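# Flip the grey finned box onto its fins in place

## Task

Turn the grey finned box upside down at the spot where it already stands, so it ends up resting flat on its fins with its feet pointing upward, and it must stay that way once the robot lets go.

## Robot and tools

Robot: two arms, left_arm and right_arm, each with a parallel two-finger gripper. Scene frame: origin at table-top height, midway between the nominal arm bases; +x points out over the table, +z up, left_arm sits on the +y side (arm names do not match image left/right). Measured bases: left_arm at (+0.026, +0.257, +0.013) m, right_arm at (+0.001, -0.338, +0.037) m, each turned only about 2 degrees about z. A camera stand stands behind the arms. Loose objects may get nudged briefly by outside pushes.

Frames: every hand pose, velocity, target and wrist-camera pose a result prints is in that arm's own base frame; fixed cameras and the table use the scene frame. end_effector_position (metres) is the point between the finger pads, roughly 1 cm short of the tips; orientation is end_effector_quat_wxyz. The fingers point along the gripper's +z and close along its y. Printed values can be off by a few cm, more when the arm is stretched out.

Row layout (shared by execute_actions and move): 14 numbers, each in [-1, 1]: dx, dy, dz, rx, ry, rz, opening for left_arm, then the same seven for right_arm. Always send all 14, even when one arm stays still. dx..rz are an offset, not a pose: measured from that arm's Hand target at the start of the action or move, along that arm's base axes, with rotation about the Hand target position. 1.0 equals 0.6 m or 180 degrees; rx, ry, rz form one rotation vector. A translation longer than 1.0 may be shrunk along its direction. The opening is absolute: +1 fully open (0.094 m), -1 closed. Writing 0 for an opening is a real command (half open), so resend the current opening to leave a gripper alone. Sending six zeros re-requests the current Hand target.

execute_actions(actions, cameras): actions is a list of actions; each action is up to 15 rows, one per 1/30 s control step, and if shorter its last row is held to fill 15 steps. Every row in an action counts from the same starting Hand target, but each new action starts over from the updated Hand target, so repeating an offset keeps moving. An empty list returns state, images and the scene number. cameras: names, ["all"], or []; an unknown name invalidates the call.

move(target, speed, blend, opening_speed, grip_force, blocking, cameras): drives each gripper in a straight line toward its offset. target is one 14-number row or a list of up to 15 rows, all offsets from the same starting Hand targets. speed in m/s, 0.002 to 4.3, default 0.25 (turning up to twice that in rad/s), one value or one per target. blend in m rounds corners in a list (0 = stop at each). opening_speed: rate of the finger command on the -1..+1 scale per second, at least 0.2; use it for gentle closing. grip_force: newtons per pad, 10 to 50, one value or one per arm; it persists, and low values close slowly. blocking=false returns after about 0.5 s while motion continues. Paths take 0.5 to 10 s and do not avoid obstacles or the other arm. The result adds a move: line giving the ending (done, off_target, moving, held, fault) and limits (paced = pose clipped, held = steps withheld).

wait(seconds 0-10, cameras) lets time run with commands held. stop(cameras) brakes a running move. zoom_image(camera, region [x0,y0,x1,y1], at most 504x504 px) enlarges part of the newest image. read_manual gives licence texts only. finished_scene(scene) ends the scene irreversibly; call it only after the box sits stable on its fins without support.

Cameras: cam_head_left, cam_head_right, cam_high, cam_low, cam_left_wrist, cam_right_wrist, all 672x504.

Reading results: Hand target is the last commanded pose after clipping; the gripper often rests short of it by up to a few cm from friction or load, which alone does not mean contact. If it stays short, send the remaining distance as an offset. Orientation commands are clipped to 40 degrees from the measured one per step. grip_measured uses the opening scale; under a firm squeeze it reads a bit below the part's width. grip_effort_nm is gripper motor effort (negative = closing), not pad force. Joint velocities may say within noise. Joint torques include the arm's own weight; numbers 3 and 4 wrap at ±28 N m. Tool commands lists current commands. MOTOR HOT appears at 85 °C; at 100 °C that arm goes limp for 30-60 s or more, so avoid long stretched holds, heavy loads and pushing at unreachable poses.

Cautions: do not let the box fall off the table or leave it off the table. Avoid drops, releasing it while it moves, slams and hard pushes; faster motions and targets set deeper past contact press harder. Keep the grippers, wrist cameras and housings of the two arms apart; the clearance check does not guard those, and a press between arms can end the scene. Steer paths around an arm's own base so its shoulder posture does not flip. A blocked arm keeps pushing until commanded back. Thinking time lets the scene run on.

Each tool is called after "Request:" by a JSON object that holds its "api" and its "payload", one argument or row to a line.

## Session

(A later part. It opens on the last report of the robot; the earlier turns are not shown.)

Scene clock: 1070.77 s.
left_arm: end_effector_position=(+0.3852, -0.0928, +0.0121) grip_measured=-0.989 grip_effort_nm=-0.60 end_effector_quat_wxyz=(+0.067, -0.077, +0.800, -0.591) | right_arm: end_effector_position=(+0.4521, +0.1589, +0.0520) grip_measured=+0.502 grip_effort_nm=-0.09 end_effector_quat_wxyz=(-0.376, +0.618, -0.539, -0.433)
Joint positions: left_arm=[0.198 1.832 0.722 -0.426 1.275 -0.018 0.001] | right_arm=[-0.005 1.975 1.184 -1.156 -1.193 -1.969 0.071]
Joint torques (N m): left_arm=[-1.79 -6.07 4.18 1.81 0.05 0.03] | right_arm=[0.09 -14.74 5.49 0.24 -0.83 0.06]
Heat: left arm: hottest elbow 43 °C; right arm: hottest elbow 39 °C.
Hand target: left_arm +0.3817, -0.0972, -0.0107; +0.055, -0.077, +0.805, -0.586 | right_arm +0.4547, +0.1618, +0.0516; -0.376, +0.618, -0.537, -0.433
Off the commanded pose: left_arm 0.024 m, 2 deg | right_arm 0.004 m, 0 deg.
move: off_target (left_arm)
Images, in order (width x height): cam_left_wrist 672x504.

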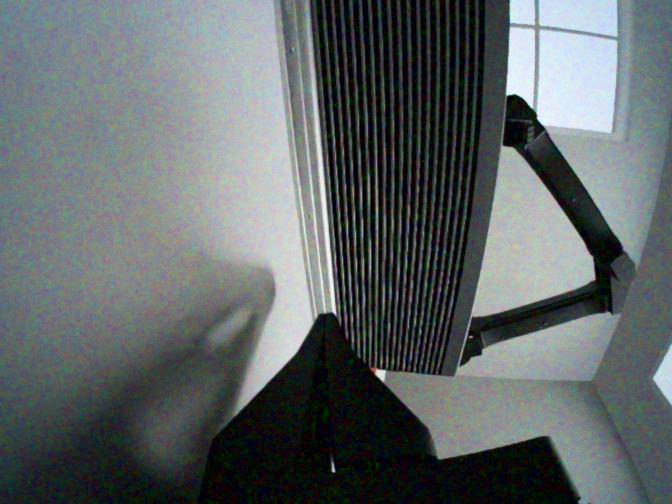

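Request:
{"api": "move", "payload": {
  "target": [
    [0.0,0.02,0.06,0,0,0,-1,0,0,0,0,0,0,0.5],
    [0.01,0.019,0.093,0.1102,-0.4565,-0.1746,0,0,0,0,0,0,0,0.5]
  ],
  "speed": 0.15,
  "cameras": ["cam_left_wrist","cam_high","cam_head_left"]
}}

Scene clock: 1118.53 s.
left_arm: end_effector_position=(+0.3770, -0.0854, +0.0362) grip_measured=-0.003 grip_effort_nm=0.16 end_effector_quat_wxyz=(+0.417, +0.516, +0.654, -0.364) | right_arm: end_effector_position=(+0.4521, +0.1589, +0.0520) grip_measured=+0.502 grip_effort_nm=-0.09 end_effector_quat_wxyz=(-0.376, +0.618, -0.539, -0.433)
Joint positions: left_arm=[0.206 1.722 0.742 -0.641 1.173 1.577 0.047] | right_arm=[-0.005 1.975 1.184 -1.156 -1.193 -1.969 0.071]
Joint torques (N m): left_arm=[-1.38 -11.05 6.63 0.39 0.63 -0.07] | right_arm=[-0.03 -14.45 5.42 0.18 -0.84 0.05]
Heat: left arm: hottest elbow 41 °C; right arm: hottest elbow 38 °C.
Hand target: left_arm +0.3877, -0.0858, +0.0450; +0.426, +0.531, +0.643, -0.351 | right_arm +0.4547, +0.1618, +0.0516; -0.376, +0.618, -0.537, -0.433
Off the commanded pose: left_arm 0.014 m, 3 deg | right_arm 0.004 m, 0 deg.
move: off_target (left_arm); target 2's new opening was sent with left_arm's hand 0.014 m and 3 deg from that target
Images, in order (width x height): cam_head_left 672x504, cam_high 672x504, cam_left_wrist 672x504.

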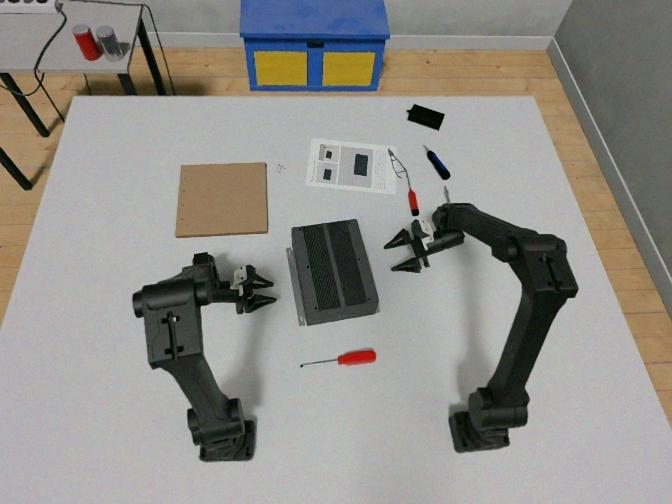

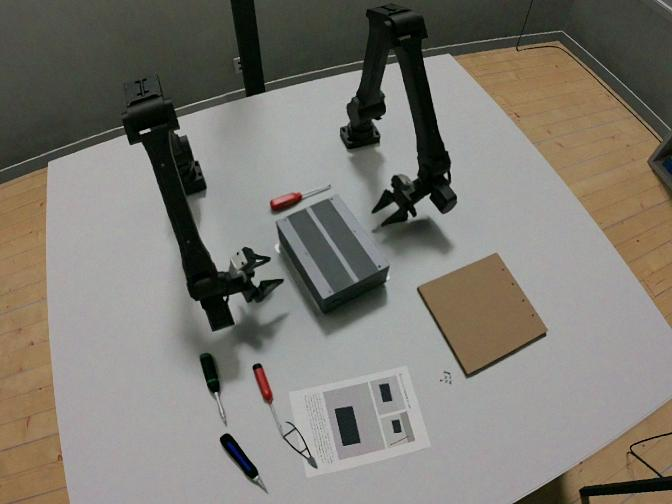

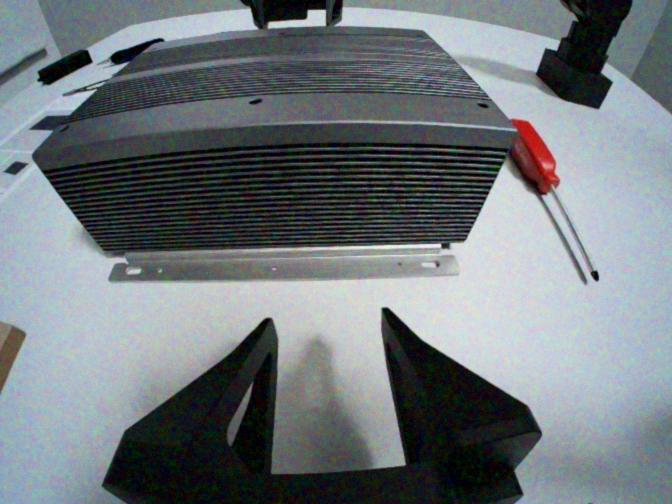

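Request:
{"api": "move", "payload": {
  "target": [0.052,-0.024,-0.045,0,0,0,0,0,0,0,0,0,0,0.5],
  "speed": 0.1,
  "cameras": ["cam_left_wrist"]
}}

Scene clock: 1135.67 s.
left_arm: end_effector_position=(+0.4089, -0.0981, +0.0215) grip_measured=-0.003 grip_effort_nm=0.16 end_effector_quat_wxyz=(+0.427, +0.529, +0.643, -0.352) | right_arm: end_effector_position=(+0.4521, +0.1589, +0.0520) grip_measured=+0.502 grip_effort_nm=-0.09 end_effector_quat_wxyz=(-0.376, +0.618, -0.539, -0.433)
Joint positions: left_arm=[0.157 1.792 0.788 -0.478 1.171 1.474 0.047] | right_arm=[-0.005 1.975 1.184 -1.156 -1.193 -1.969 0.071]
Joint torques (N m): left_arm=[-1.44 -9.17 6.83 1.13 0.61 -0.37] | right_arm=[0.03 -14.56 5.52 0.2 -0.86 0.04]
Heat: left arm: hottest elbow 41 °C; right arm: hottest elbow 38 °C.
Hand target: left_arm +0.4190, -0.1002, +0.0181; +0.426, +0.531, +0.643, -0.351 | right_arm +0.4547, +0.1618, +0.0516; -0.376, +0.618, -0.537, -0.433
Off the commanded pose: left_arm 0.011 m, 0 deg | right_arm 0.004 m, 0 deg.
move: off_target (left_arm)
Images, in order (width x height): cam_left_wrist 672x504.

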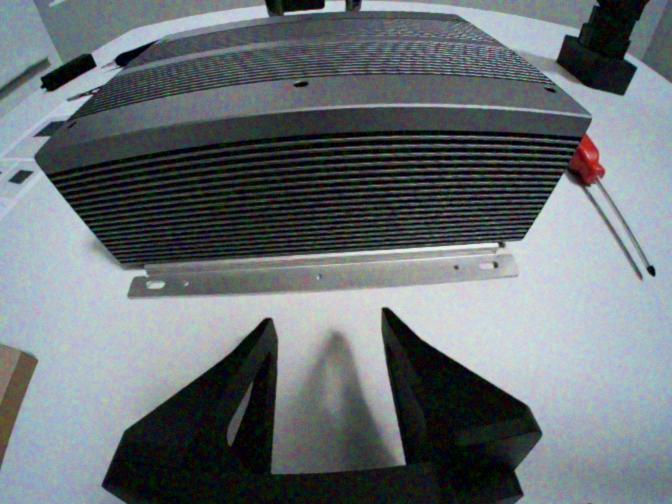

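Request:
{"api": "move", "payload": {
  "target": [0,0,-0.03,0,0,0,0,0,0,0,0,0,0,0.5],
  "speed": 0.05,
  "cameras": ["cam_left_wrist"]
}}

Request:
{"api": "move", "payload": {
  "target": [0,0,-0.01,0,0,0,0,0,0,0,0,0,0,0.5],
  "speed": 0.05,
  "cameras": ["cam_left_wrist"]
}}

Scene clock: 1142.33 s.
left_arm: end_effector_position=(+0.4109, -0.0977, +0.0057) grip_measured=-0.003 grip_effort_nm=0.16 end_effector_quat_wxyz=(+0.429, +0.530, +0.643, -0.350) | right_arm: end_effector_position=(+0.4521, +0.1589, +0.0520) grip_measured=+0.502 grip_effort_nm=-0.09 end_effector_quat_wxyz=(-0.376, +0.618, -0.539, -0.433)
Joint positions: left_arm=[0.157 1.837 0.788 -0.426 1.171 1.473 0.047] | right_arm=[-0.005 1.975 1.184 -1.156 -1.193 -1.969 0.071]
Joint torques (N m): left_arm=[-1.67 -9.29 6.24 1.17 0.63 -0.32] | right_arm=[-0.56 -14.62 5.52 0.2 -0.86 0.05]
Heat: left arm: hottest elbow 41 °C; right arm: hottest elbow 38 °C.
Hand target: left_arm +0.4190, -0.1002, +0.0002; +0.426, +0.531, +0.643, -0.351 | right_arm +0.4547, +0.1618, +0.0516; -0.376, +0.618, -0.537, -0.433
Off the commanded pose: left_arm 0.010 m, 0 deg | right_arm 0.004 m, 0 deg.
move: done
Images, in order (width x height): cam_left_wrist 672x504.

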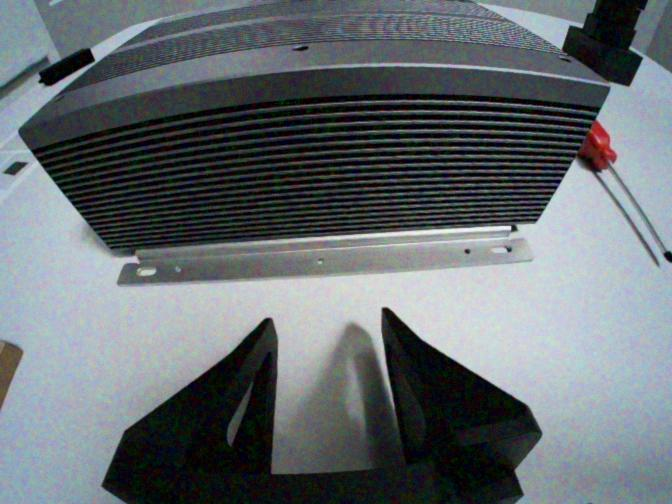

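Scene clock: 1143.17 s.
left_arm: end_effector_position=(+0.4113, -0.0977, +0.0001) grip_measured=-0.003 grip_effort_nm=0.16 end_effector_quat_wxyz=(+0.429, +0.530, +0.642, -0.349) | right_arm: end_effector_position=(+0.4521, +0.1589, +0.0520) grip_measured=+0.502 grip_effort_nm=-0.09 end_effector_quat_wxyz=(-0.376, +0.618, -0.539, -0.433)
Joint positions: left_arm=[0.157 1.853 0.788 -0.41 1.171 1.473 0.047] | right_arm=[-0.005 1.975 1.184 -1.156 -1.193 -1.969 0.071]
Joint torques (N m): left_arm=[-1.67 -9.41 6.09 1.09 0.63 -0.34] | right_arm=[-0.15 -14.21 5.44 0.09 -0.83 0.03]
Heat: left arm: hottest elbow 41 °C; right arm: hottest elbow 38 °C.
Hand target: left_arm +0.4190, -0.1002, -0.0060; +0.426, +0.531, +0.643, -0.351 | right_arm +0.4547, +0.1618, +0.0516; -0.376, +0.618, -0.537, -0.433
Off the commanded pose: left_arm 0.010 m, 0 deg | right_arm 0.004 m, 0 deg.
move: done
Images, in order (width x height): cam_left_wrist 672x504.

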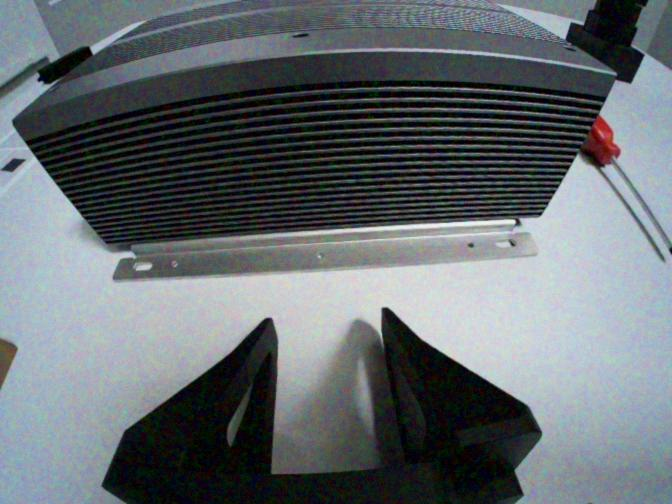

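Request:
{"api": "move", "payload": {
  "target": [0,0,-0.01,0,0,0,0,0,0,0,0,0,0,0.5],
  "speed": 0.05,
  "cameras": ["cam_left_wrist"]
}}

Request:
{"api": "move", "payload": {
  "target": [0,0,-0.01,0,0,0,0,0,0,0,0,0,0,0.5],
  "speed": 0.05,
  "cameras": ["cam_left_wrist"]
}}

Scene clock: 1154.83 s.
left_arm: end_effector_position=(+0.4120, -0.0976, -0.0039) grip_measured=-0.003 grip_effort_nm=0.16 end_effector_quat_wxyz=(+0.431, +0.531, +0.641, -0.348) | right_arm: end_effector_position=(+0.4521, +0.1589, +0.0520) grip_measured=+0.502 grip_effort_nm=-0.09 end_effector_quat_wxyz=(-0.376, +0.618, -0.539, -0.433)
Joint positions: left_arm=[0.157 1.864 0.788 -0.393 1.172 1.473 0.047] | right_arm=[-0.005 1.975 1.184 -1.156 -1.193 -1.969 0.071]
Joint torques (N m): left_arm=[-1.55 -9 6.02 1.18 0.58 -0.34] | right_arm=[-0.32 -14.74 5.45 0.2 -0.82 0.05]
Heat: left arm: hottest elbow 41 °C; right arm: hottest elbow 38 °C.
Hand target: left_arm +0.4190, -0.1002, -0.0119; +0.426, +0.531, +0.643, -0.351 | right_arm +0.4547, +0.1618, +0.0516; -0.376, +0.618, -0.537, -0.433
Off the commanded pose: left_arm 0.011 m, 1 deg | right_arm 0.004 m, 0 deg.
move: off_target (left_arm)
Images, in order (width x height): cam_left_wrist 672x504.

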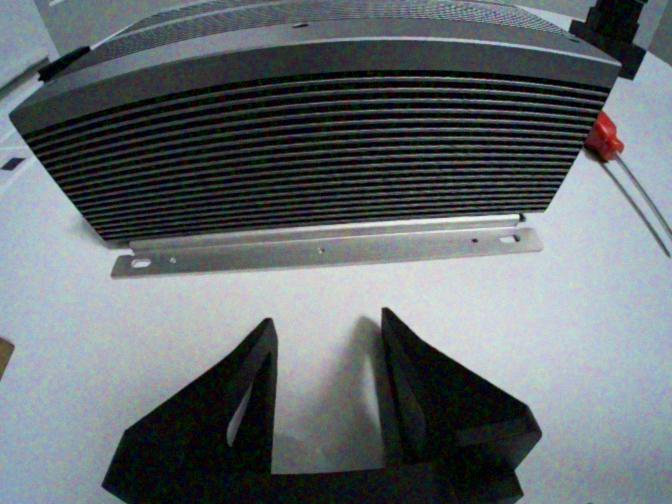

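Scene clock: 1155.67 s.
left_arm: end_effector_position=(+0.4138, -0.0976, -0.0045) grip_measured=-0.003 grip_effort_nm=0.16 end_effector_quat_wxyz=(+0.435, +0.533, +0.638, -0.345) | right_arm: end_effector_position=(+0.4521, +0.1589, +0.0520) grip_measured=+0.502 grip_effort_nm=-0.09 end_effector_quat_wxyz=(-0.376, +0.618, -0.539, -0.433)
Joint positions: left_arm=[0.157 1.868 0.788 -0.376 1.175 1.473 0.047] | right_arm=[-0.005 1.975 1.184 -1.156 -1.193 -1.969 0.071]
Joint torques (N m): left_arm=[-1.55 -8.06 5.96 1.09 0.45 -0.33] | right_arm=[0.03 -14.15 5.48 0.12 -0.87 0.05]
Heat: left arm: hottest elbow 41 °C; right arm: hottest elbow 38 °C.
Hand target: left_arm +0.4190, -0.1002, -0.0179; +0.426, +0.531, +0.643, -0.351 | right_arm +0.4547, +0.1618, +0.0516; -0.376, +0.618, -0.537, -0.433
Off the commanded pose: left_arm 0.015 m, 1 deg | right_arm 0.004 m, 0 deg.
move: off_target (left_arm)
Images, in order (width x height): cam_left_wrist 672x504.

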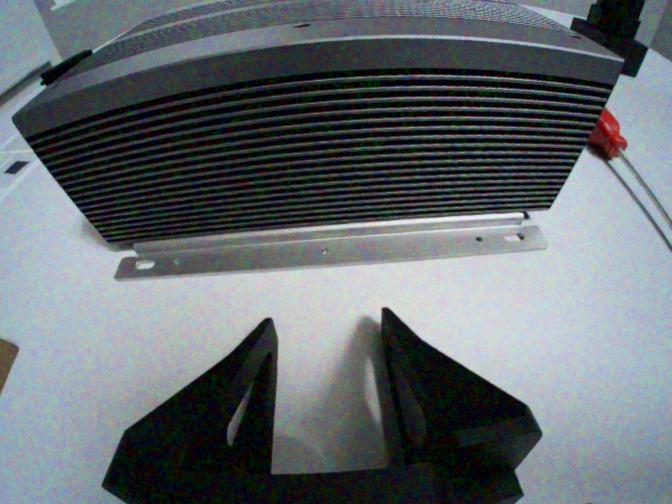

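Request:
{"api": "move", "payload": {
  "target": [0.0083,-0.0425,0.01,0,0,0,0,0,0,0,0,0,0,0.5],
  "speed": 0.05,
  "cameras": ["cam_left_wrist"]
}}

Scene clock: 1163.90 s.
left_arm: end_effector_position=(+0.4273, -0.1223, -0.0032) grip_measured=-0.003 grip_effort_nm=0.16 end_effector_quat_wxyz=(+0.434, +0.535, +0.638, -0.345) | right_arm: end_effector_position=(+0.4521, +0.1589, +0.0520) grip_measured=+0.502 grip_effort_nm=-0.09 end_effector_quat_wxyz=(-0.376, +0.618, -0.539, -0.433)
Joint positions: left_arm=[0.089 1.869 0.788 -0.228 1.159 1.312 0.047] | right_arm=[-0.005 1.975 1.184 -1.156 -1.193 -1.969 0.071]
Joint torques (N m): left_arm=[-1.44 -10.23 4.22 1.48 0.59 -0.29] | right_arm=[0.15 -14.92 5.57 0.2 -0.85 0.09]
Heat: left arm: hottest elbow 41 °C; right arm: hottest elbow 38 °C.
Hand target: left_arm +0.4240, -0.1257, -0.0119; +0.426, +0.531, +0.643, -0.351 | right_arm +0.4547, +0.1618, +0.0516; -0.376, +0.618, -0.537, -0.433
Off the commanded pose: left_arm 0.010 m, 1 deg | right_arm 0.004 m, 0 deg.
move: done
Images, in order (width x height): cam_left_wrist 672x504.

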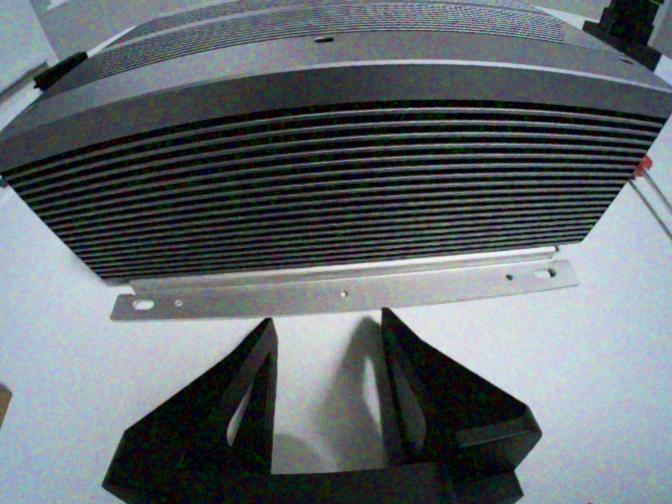

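Request:
{"api": "move", "payload": {
  "target": [-0.01,-0.015,0.0,0,0,0,0,0,0,0,0,0,0,0.5],
  "speed": 0.05,
  "cameras": ["cam_left_wrist"]
}}

Scene clock: 1174.07 s.
left_arm: end_effector_position=(+0.4267, -0.1282, -0.0038) grip_measured=-0.002 grip_effort_nm=0.16 end_effector_quat_wxyz=(+0.438, +0.533, +0.637, -0.344) | right_arm: end_effector_position=(+0.4521, +0.1589, +0.0520) grip_measured=+0.502 grip_effort_nm=-0.09 end_effector_quat_wxyz=(-0.376, +0.618, -0.539, -0.433)
Joint positions: left_arm=[0.076 1.868 0.77 -0.159 1.161 1.262 0.047] | right_arm=[-0.005 1.975 1.184 -1.156 -1.193 -1.969 0.071]
Joint torques (N m): left_arm=[-2.14 -10.93 3.29 1.39 0.29 -0.35] | right_arm=[-0.21 -14.68 5.42 0.4 -0.84 0.05]
Heat: left arm: hottest elbow 40 °C; right arm: hottest elbow 38 °C.
Hand target: left_arm +0.4180, -0.1348, -0.0118; +0.426, +0.531, +0.643, -0.351 | right_arm +0.4547, +0.1618, +0.0516; -0.376, +0.618, -0.537, -0.433
Off the commanded pose: left_arm 0.014 m, 2 deg | right_arm 0.004 m, 0 deg.
move: off_target (left_arm)
Images, in order (width x height): cam_left_wrist 672x504.

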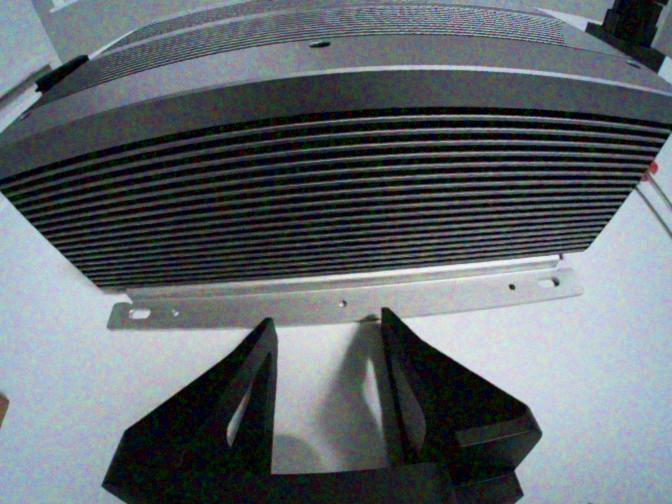

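Request:
{"api": "move", "payload": {
  "target": [0.001,-0.008,0.0,0,0,0,0,0,0,0,0,0,0,0.5],
  "speed": 0.05,
  "cameras": ["cam_left_wrist"]
}}

Request:
{"api": "zoom_image", "payload": {
  "camera": "cam_left_wrist",
  "region": [220, 260, 440, 400]
}}

Scene clock: 1188.83 s.
left_arm: end_effector_position=(+0.4268, -0.1318, -0.0035) grip_measured=-0.002 grip_effort_nm=0.15 end_effector_quat_wxyz=(+0.440, +0.532, +0.636, -0.344) | right_arm: end_effector_position=(+0.4521, +0.1589, +0.0520) grip_measured=+0.502 grip_effort_nm=-0.09 end_effector_quat_wxyz=(-0.376, +0.618, -0.539, -0.433)
Joint positions: left_arm=[0.067 1.867 0.764 -0.13 1.161 1.238 0.047] | right_arm=[-0.005 1.975 1.184 -1.156 -1.193 -1.969 0.071]
Joint torques (N m): left_arm=[-2.61 -10.93 3.36 1.37 0.15 -0.36] | right_arm=[-0.15 -14.39 5.49 0.12 -0.83 0.07]
Heat: left arm: hottest elbow 40 °C; right arm: hottest elbow 38 °C.
Hand target: left_arm +0.4187, -0.1395, -0.0118; +0.426, +0.531, +0.643, -0.351 | right_arm +0.4547, +0.1618, +0.0516; -0.376, +0.618, -0.537, -0.433
Off the commanded pose: left_arm 0.014 m, 2 deg | right_arm 0.004 m, 0 deg.
move: off_target (left_arm)
Images, in order (width x height): cam_left_wrist 672x504.

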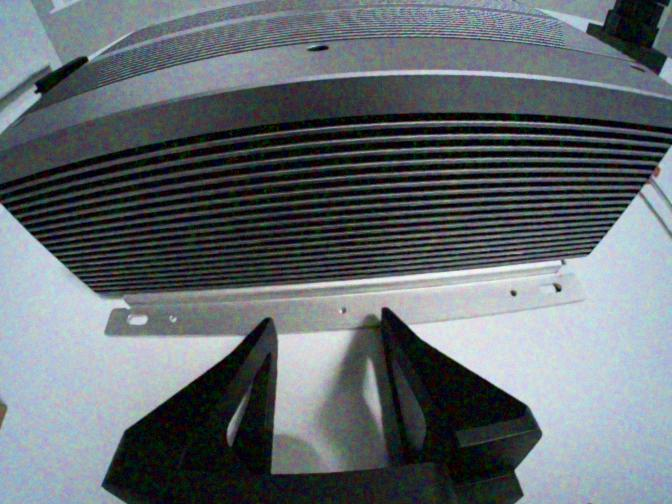

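Scaled by 2.291 from the camera's 672x504 image, which has a finer 960x720 frame.

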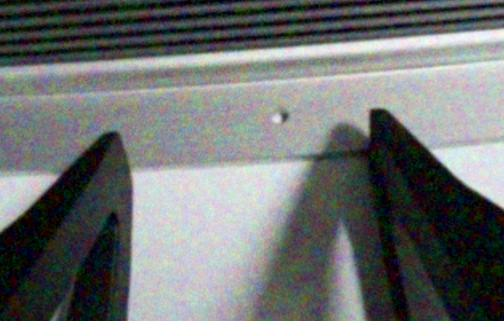

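Request:
{"api": "move", "payload": {
  "target": [0.001,-0.01,0.0,0,0,0,0,0,0,0,0,0,0,0.5],
  "speed": 0.05,
  "cameras": ["cam_left_wrist"]
}}

Request:
{"api": "zoom_image", "payload": {
  "camera": "cam_left_wrist",
  "region": [220, 260, 440, 400]
}}

Scene clock: 1202.70 s.
left_arm: end_effector_position=(+0.4269, -0.1317, -0.0034) grip_measured=-0.002 grip_effort_nm=0.14 end_effector_quat_wxyz=(+0.442, +0.529, +0.639, -0.342) | right_arm: end_effector_position=(+0.4521, +0.1589, +0.0520) grip_measured=+0.502 grip_effort_nm=-0.09 end_effector_quat_wxyz=(-0.376, +0.618, -0.539, -0.433)
Joint positions: left_arm=[0.066 1.864 0.754 -0.099 1.157 1.211 0.047] | right_arm=[-0.005 1.975 1.184 -1.156 -1.193 -1.969 0.071]
Joint torques (N m): left_arm=[-3.72 -10.46 3.69 1.55 0.1 -0.43] | right_arm=[-0.03 -14.56 5.56 0.28 -0.86 0.04]
Heat: left arm: hottest elbow 39 °C; right arm: hottest elbow 38 °C.
Hand target: left_arm +0.4192, -0.1455, -0.0118; +0.426, +0.531, +0.643, -0.351 | right_arm +0.4547, +0.1618, +0.0516; -0.376, +0.618, -0.537, -0.433
Off the commanded pose: left_arm 0.018 m, 2 deg | right_arm 0.004 m, 0 deg.
move: off_target (left_arm)
Images, in order (width x height): cam_left_wrist 672x504.

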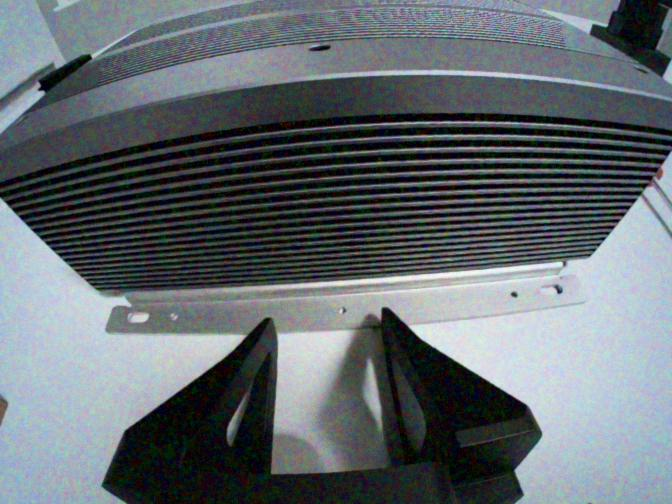

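Scaled by 2.291 from the camera's 672x504 image, which has a finer 960x720 frame.

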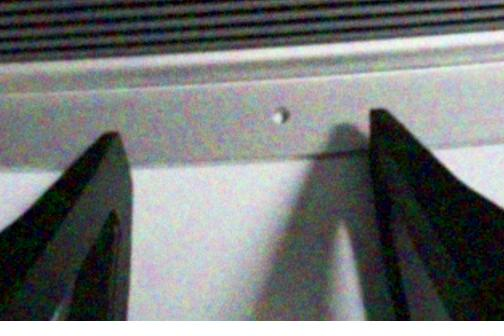

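Request:
{"api": "move", "payload": {
  "target": [0.0,0.0,-0.02,0,0,0,0, 0.01,0.075,-0.017,0,0,0,0.5],
  "speed": 0.08,
  "cameras": ["cam_right_wrist","cam_left_wrist"]
}}

Scene clock: 1234.37 s.
left_arm: end_effector_position=(+0.4274, -0.1317, -0.0034) grip_measured=-0.002 grip_effort_nm=0.14 end_effector_quat_wxyz=(+0.445, +0.528, +0.639, -0.340) | right_arm: end_effector_position=(+0.4615, +0.2020, +0.0411) grip_measured=+0.502 grip_effort_nm=-0.09 end_effector_quat_wxyz=(-0.377, +0.617, -0.539, -0.432)
Joint positions: left_arm=[0.066 1.864 0.749 -0.075 1.157 1.198 0.047] | right_arm=[0.084 1.975 1.16 -0.894 -1.217 -1.718 0.071]
Joint torques (N m): left_arm=[-3.55 -7.94 4.04 2 0.09 -0.32] | right_arm=[0.21 -15.5 5.09 0.7 -0.88 0.06]
Heat: left arm: hottest elbow 39 °C; right arm: hottest elbow 38 °C.
Hand target: left_arm +0.4193, -0.1455, -0.0238; +0.426, +0.531, +0.643, -0.351 | right_arm +0.4607, +0.2069, +0.0414; -0.376, +0.618, -0.537, -0.433
Off the commanded pose: left_arm 0.026 m, 3 deg | right_arm 0.005 m, 0 deg.
move: off_target (left_arm)
Images, in order (width x height): cam_left_wrist 672x504, cam_right_wrist 672x504.

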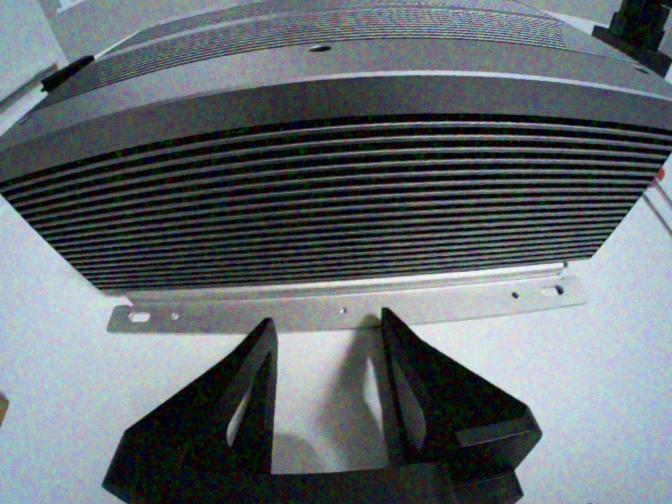

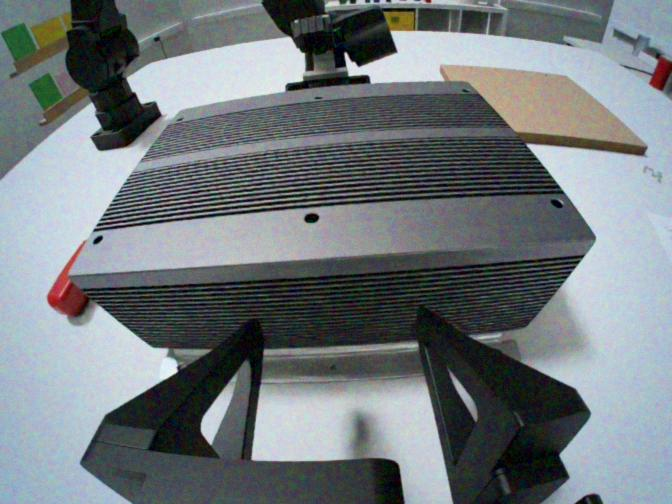

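Request:
{"api": "move", "payload": {
  "target": [0.0,0.0,0.0,0,0,0,0, -0.005,0.04,0.0,0,0,0,0.5],
  "speed": 0.08,
  "cameras": ["cam_right_wrist"]
}}

Scene clock: 1241.13 s.
left_arm: end_effector_position=(+0.4273, -0.1317, -0.0035) grip_measured=-0.002 grip_effort_nm=0.14 end_effector_quat_wxyz=(+0.445, +0.528, +0.639, -0.340) | right_arm: end_effector_position=(+0.4605, +0.2169, +0.0329) grip_measured=+0.502 grip_effort_nm=-0.09 end_effector_quat_wxyz=(-0.376, +0.610, -0.548, -0.432)
Joint positions: left_arm=[0.066 1.864 0.748 -0.074 1.157 1.197 0.047] | right_arm=[0.114 1.972 1.126 -0.749 -1.219 -1.58 0.071]
Joint torques (N m): left_arm=[-3.66 -8.06 4.04 1.95 0.09 -0.31] | right_arm=[1.26 -15.74 5.09 0.88 -0.94 0.14]
Heat: left arm: hottest elbow 38 °C; right arm: hottest elbow 38 °C.
Hand target: left_arm +0.4192, -0.1455, -0.0238; +0.426, +0.531, +0.643, -0.351 | right_arm +0.4576, +0.2309, +0.0413; -0.376, +0.618, -0.537, -0.433
Off the commanded pose: left_arm 0.026 m, 3 deg | right_arm 0.017 m, 2 deg.
move: off_target (left_arm, right_arm)
Images, in order (width x height): cam_right_wrist 672x504.

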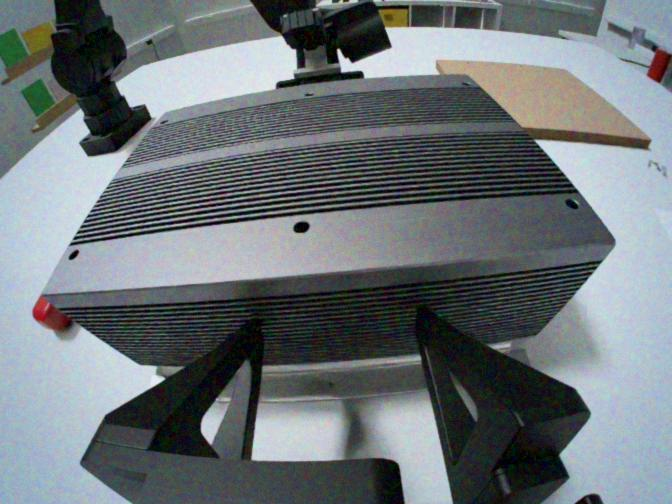

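Request:
{"api": "move", "payload": {
  "target": [0.008,-0.04,0.0,0,0,0,0, -0.006,0.05,0.03,0,0,0,0.5],
  "speed": 0.06,
  "cameras": ["cam_right_wrist","cam_left_wrist"]
}}

Scene clock: 1247.73 s.
left_arm: end_effector_position=(+0.4311, -0.1327, -0.0031) grip_measured=-0.002 grip_effort_nm=0.13 end_effector_quat_wxyz=(+0.453, +0.514, +0.648, -0.334) | right_arm: end_effector_position=(+0.4637, +0.2157, +0.0369) grip_measured=+0.502 grip_effort_nm=-0.08 end_effector_quat_wxyz=(-0.377, +0.602, -0.568, -0.415)
Joint positions: left_arm=[0.062 1.862 0.724 0.041 1.145 1.095 0.047] | right_arm=[0.115 1.932 1.087 -0.633 -1.189 -1.451 0.071]
Joint torques (N m): left_arm=[-8.06 -7.59 4.86 2.32 -0.42 -0.48] | right_arm=[6.07 -17.14 5.94 1.35 -2.07 0.42]
Heat: left arm: hottest elbow 38 °C; right arm: hottest elbow 37 °C.
Hand target: left_arm +0.4241, -0.1695, -0.0239; +0.426, +0.531, +0.643, -0.351 | right_arm +0.4542, +0.2608, +0.0593; -0.376, +0.618, -0.537, -0.433
Off the commanded pose: left_arm 0.043 m, 4 deg | right_arm 0.051 m, 4 deg.
move: off_target (left_arm, right_arm)
Images, in order (width x height): cam_left_wrist 672x504, cam_right_wrist 672x504.

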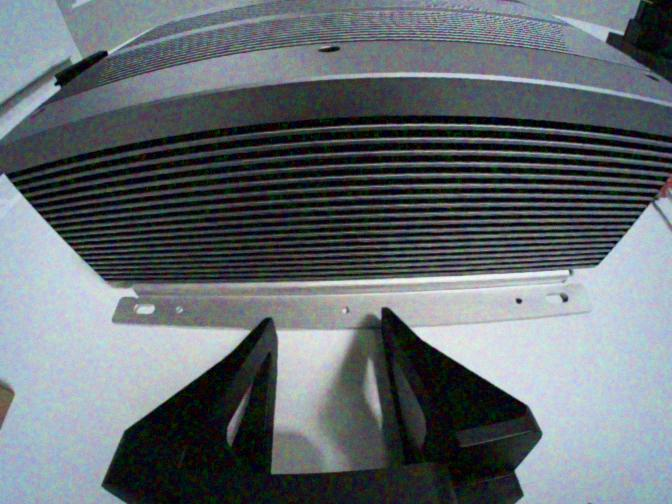

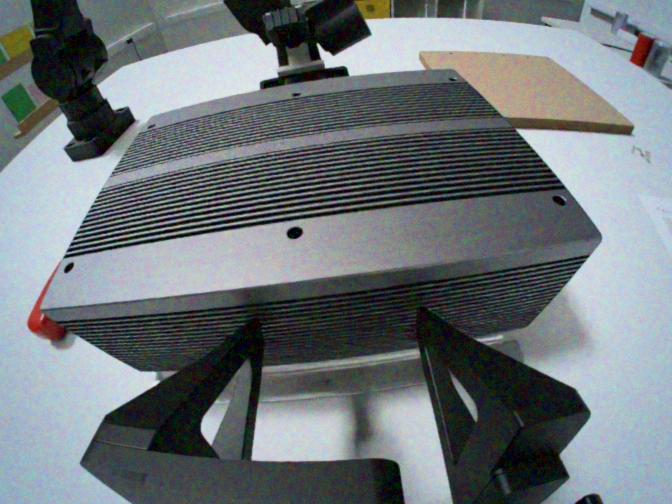

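Request:
{"api": "move", "payload": {
  "target": [0.008,-0.05,0.0,0,0,0,0, -0.008,0.06,0.03,0,0,0,0.5],
  "speed": 0.06,
  "cameras": ["cam_right_wrist","cam_left_wrist"]
}}

Scene clock: 1256.47 s.
left_arm: end_effector_position=(+0.4382, -0.1341, -0.0025) grip_measured=-0.002 grip_effort_nm=0.11 end_effector_quat_wxyz=(+0.459, +0.496, +0.663, -0.322) | right_arm: end_effector_position=(+0.4707, +0.2133, +0.0384) grip_measured=+0.501 grip_effort_nm=-0.08 end_effector_quat_wxyz=(-0.378, +0.595, -0.591, -0.392)
Joint positions: left_arm=[0.051 1.86 0.702 0.166 1.111 0.971 0.047] | right_arm=[0.115 1.899 1.055 -0.519 -1.142 -1.33 0.071]
Joint torques (N m): left_arm=[-12.81 -7.41 5.53 2.55 -0.36 -0.48] | right_arm=[11.34 -18.73 6.75 1.43 -3.42 0.74]
Heat: left arm: hottest elbow 39 °C; right arm: hottest elbow 37 °C.
Hand target: left_arm +0.4288, -0.1996, -0.0238; +0.426, +0.531, +0.643, -0.351 | right_arm +0.4493, +0.2968, +0.0773; -0.376, +0.618, -0.537, -0.433
Off the commanded pose: left_arm 0.069 m, 7 deg | right_arm 0.095 m, 8 deg.
move: off_target (left_arm, right_arm)
Images, in order (width x height): cam_left_wrist 672x504, cam_right_wrist 672x504.

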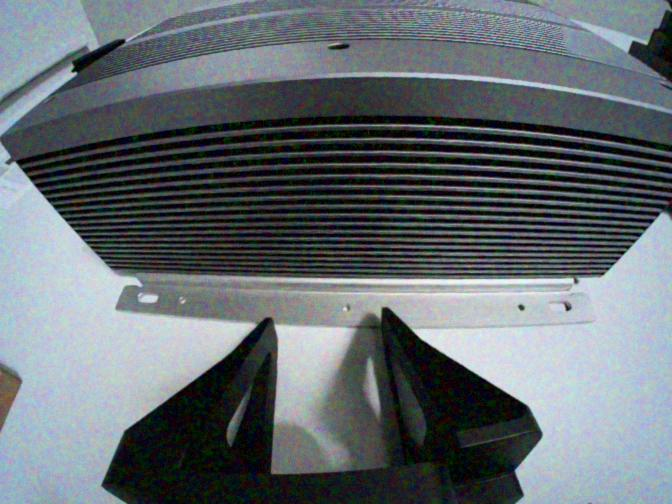

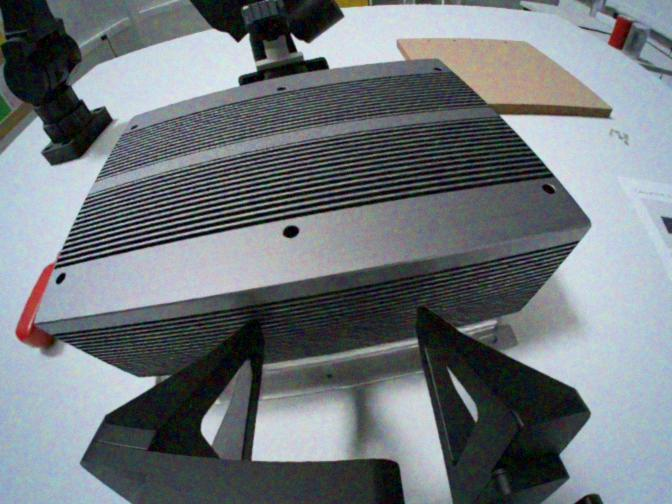

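Request:
{"api": "move", "payload": {
  "target": [-0.01,-0.035,0.0,0,0,0,0, -0.03,0.05,0.08,0,0,0,0.5],
  "speed": 0.08,
  "cameras": ["cam_right_wrist","cam_left_wrist"]
}}

Scene clock: 1270.83 s.
left_arm: end_effector_position=(+0.4442, -0.1450, -0.0016) grip_measured=-0.002 grip_effort_nm=0.11 end_effector_quat_wxyz=(+0.464, +0.491, +0.670, -0.307) | right_arm: end_effector_position=(+0.4595, +0.2665, +0.1404) grip_measured=+0.501 grip_effort_nm=-0.05 end_effector_quat_wxyz=(-0.406, +0.588, -0.567, -0.410)
Joint positions: left_arm=[0.016 1.857 0.686 0.275 1.061 0.876 0.047] | right_arm=[0.219 1.697 1.037 -0.409 -1.179 -1.047 0.071]
Joint torques (N m): left_arm=[-14.04 -7.18 4.75 2.09 0.41 -0.36] | right_arm=[9.29 -9.64 6.57 2.03 -0.32 0.07]
Heat: left arm: hottest elbow 39 °C; right arm: hottest elbow 38 °C.
Hand target: left_arm +0.4229, -0.2205, -0.0238; +0.426, +0.531, +0.643, -0.351 | right_arm +0.4312, +0.3269, +0.1253; -0.376, +0.618, -0.537, -0.433
Off the commanded pose: left_arm 0.082 m, 9 deg | right_arm 0.068 m, 7 deg.
move: off_target (left_arm, right_arm)
Images, in order (width x height): cam_left_wrist 672x504, cam_right_wrist 672x504.

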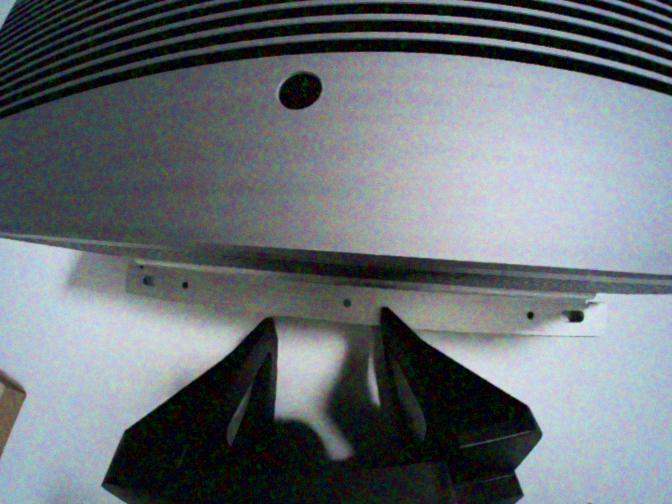

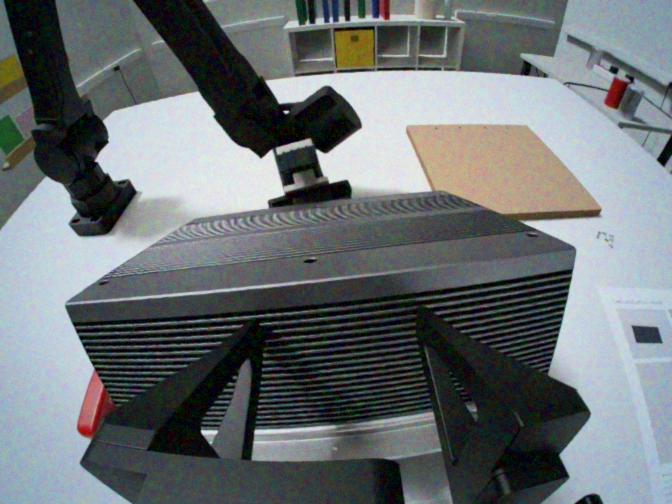

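Request:
{"api": "execute_actions", "payload": {
  "actions": [],
  "cameras": ["cam_head_left","cam_high","cam_low"]
}}

Scene clock: 1277.63 s.
left_arm: end_effector_position=(+0.4442, -0.1450, -0.0016) grip_measured=-0.002 grip_effort_nm=0.11 end_effector_quat_wxyz=(+0.464, +0.491, +0.670, -0.307) | right_arm: end_effector_position=(+0.4595, +0.2665, +0.1404) grip_measured=+0.501 grip_effort_nm=-0.05 end_effector_quat_wxyz=(-0.406, +0.588, -0.568, -0.410)
Joint positions: left_arm=[0.016 1.857 0.686 0.275 1.061 0.876 0.047] | right_arm=[0.219 1.697 1.037 -0.409 -1.179 -1.047 0.071]
Joint velocities: within noise
Joint torques (N m): left_arm=[-14.1 -7.24 4.78 2.14 0.42 -0.36] | right_arm=[9.47 -10.58 6.43 1.99 -0.3 0.03]
Heat: left arm: hottest elbow 39 °C; right arm: hottest elbow 39 °C.
Hand target: left_arm +0.4229, -0.2205, -0.0238; +0.426, +0.531, +0.643, -0.351 | right_arm +0.4312, +0.3269, +0.1253; -0.376, +0.618, -0.537, -0.433
Tool commands: left_gripper/opening=+0.0 right_gripper/opening=+0.5
Off the commanded pose: left_arm 0.082 m, 9 deg | right_arm 0.068 m, 7 deg.
Images, in order (width x height): cam_head_left 672x504, cam_high 672x504, cam_low 672x504.

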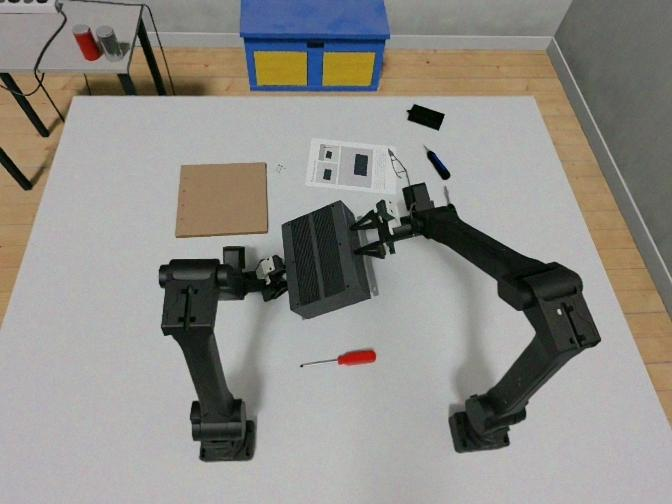

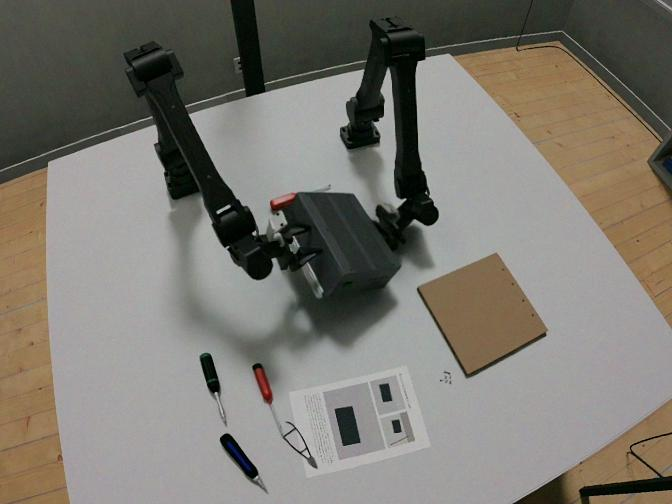

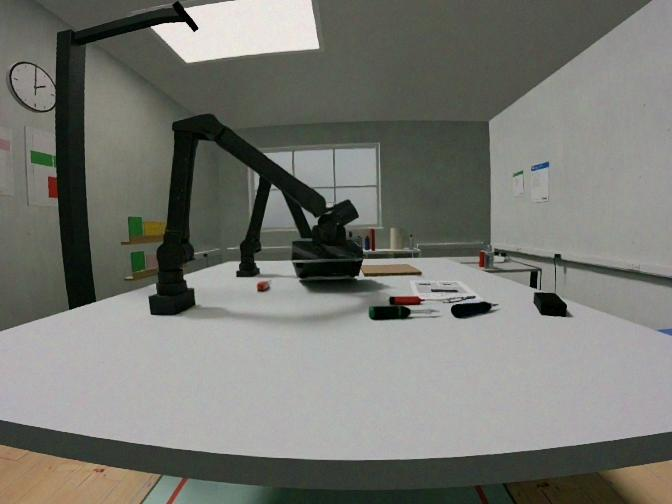

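Request:
{"api": "execute_actions", "payload": {
  "actions": [],
  "cameras": ["all"]
}}

Scene clock: 1317.63 s.
left_arm: end_effector_position=(+0.4442, -0.1450, -0.0016) grip_measured=-0.002 grip_effort_nm=0.11 end_effector_quat_wxyz=(+0.464, +0.491, +0.670, -0.307) | right_arm: end_effector_position=(+0.4595, +0.2665, +0.1404) grip_measured=+0.501 grip_effort_nm=-0.05 end_effector_quat_wxyz=(-0.406, +0.588, -0.568, -0.410)
Joint positions: left_arm=[0.016 1.857 0.686 0.275 1.061 0.876 0.047] | right_arm=[0.219 1.697 1.037 -0.409 -1.179 -1.047 0.071]
Joint velocities: within noise
Joint torques (N m): left_arm=[-13.92 -7.24 4.77 2.13 0.41 -0.35] | right_arm=[9.29 -10.17 6.64 2 -0.33 0.05]
Heat: left arm: hottest elbow 39 °C; right arm: hottest elbow 39 °C.
Hand target: left_arm +0.4229, -0.2205, -0.0238; +0.426, +0.531, +0.643, -0.351 | right_arm +0.4312, +0.3269, +0.1253; -0.376, +0.618, -0.537, -0.433
Tool commands: left_gripper/opening=+0.0 right_gripper/opening=+0.5
Off the commanded pose: left_arm 0.082 m, 9 deg | right_arm 0.068 m, 7 deg.

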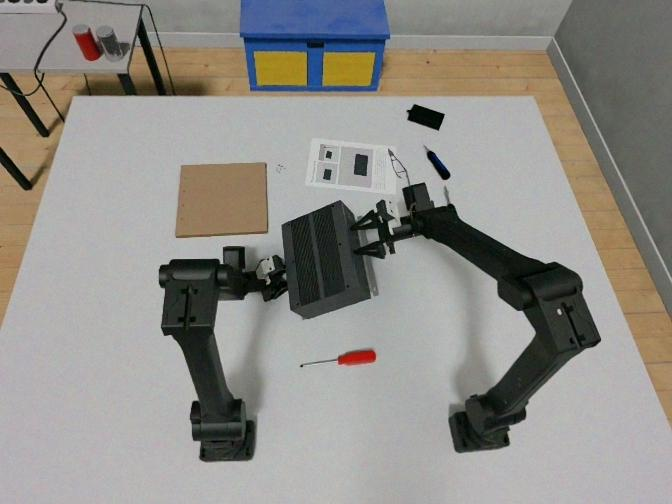

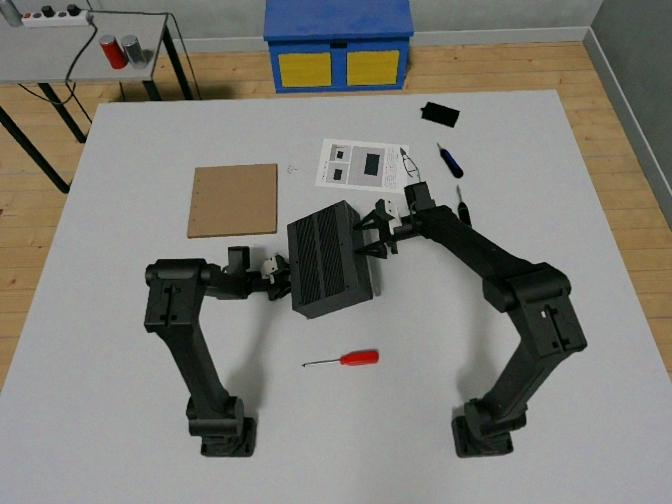

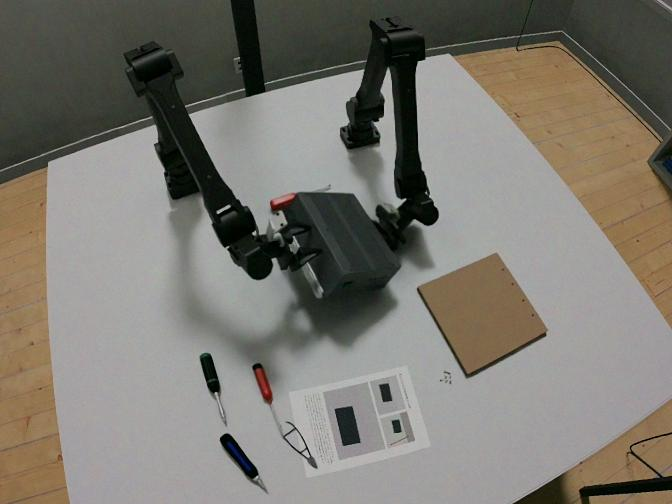

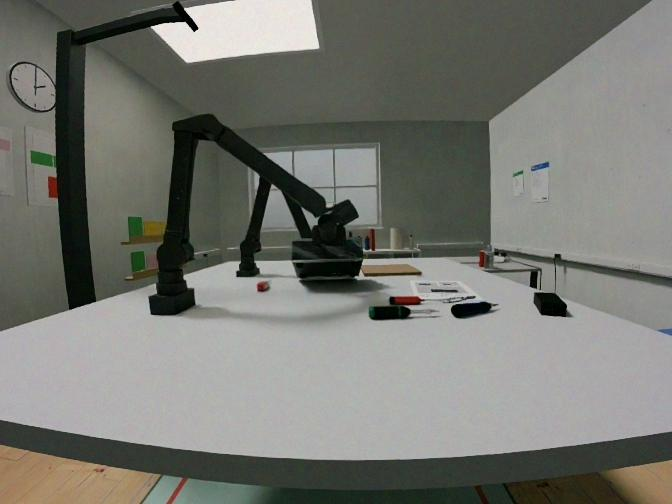

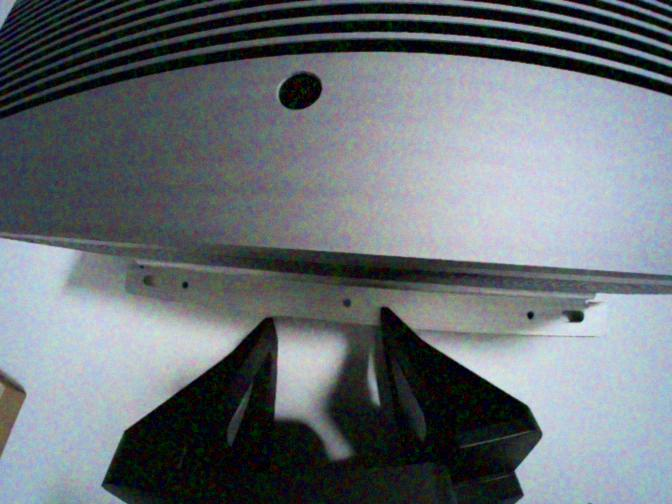

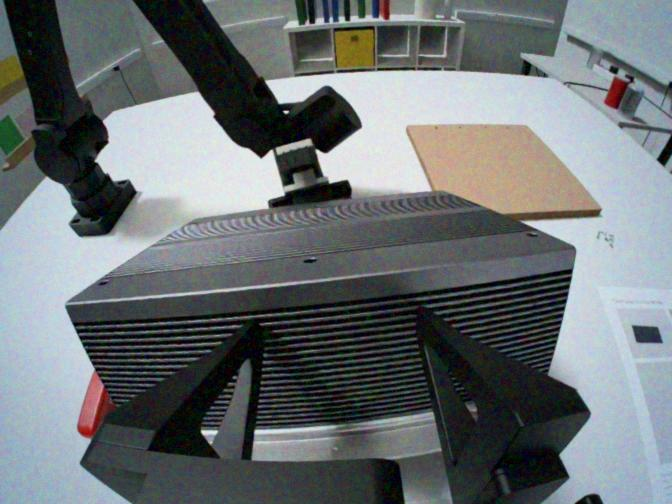

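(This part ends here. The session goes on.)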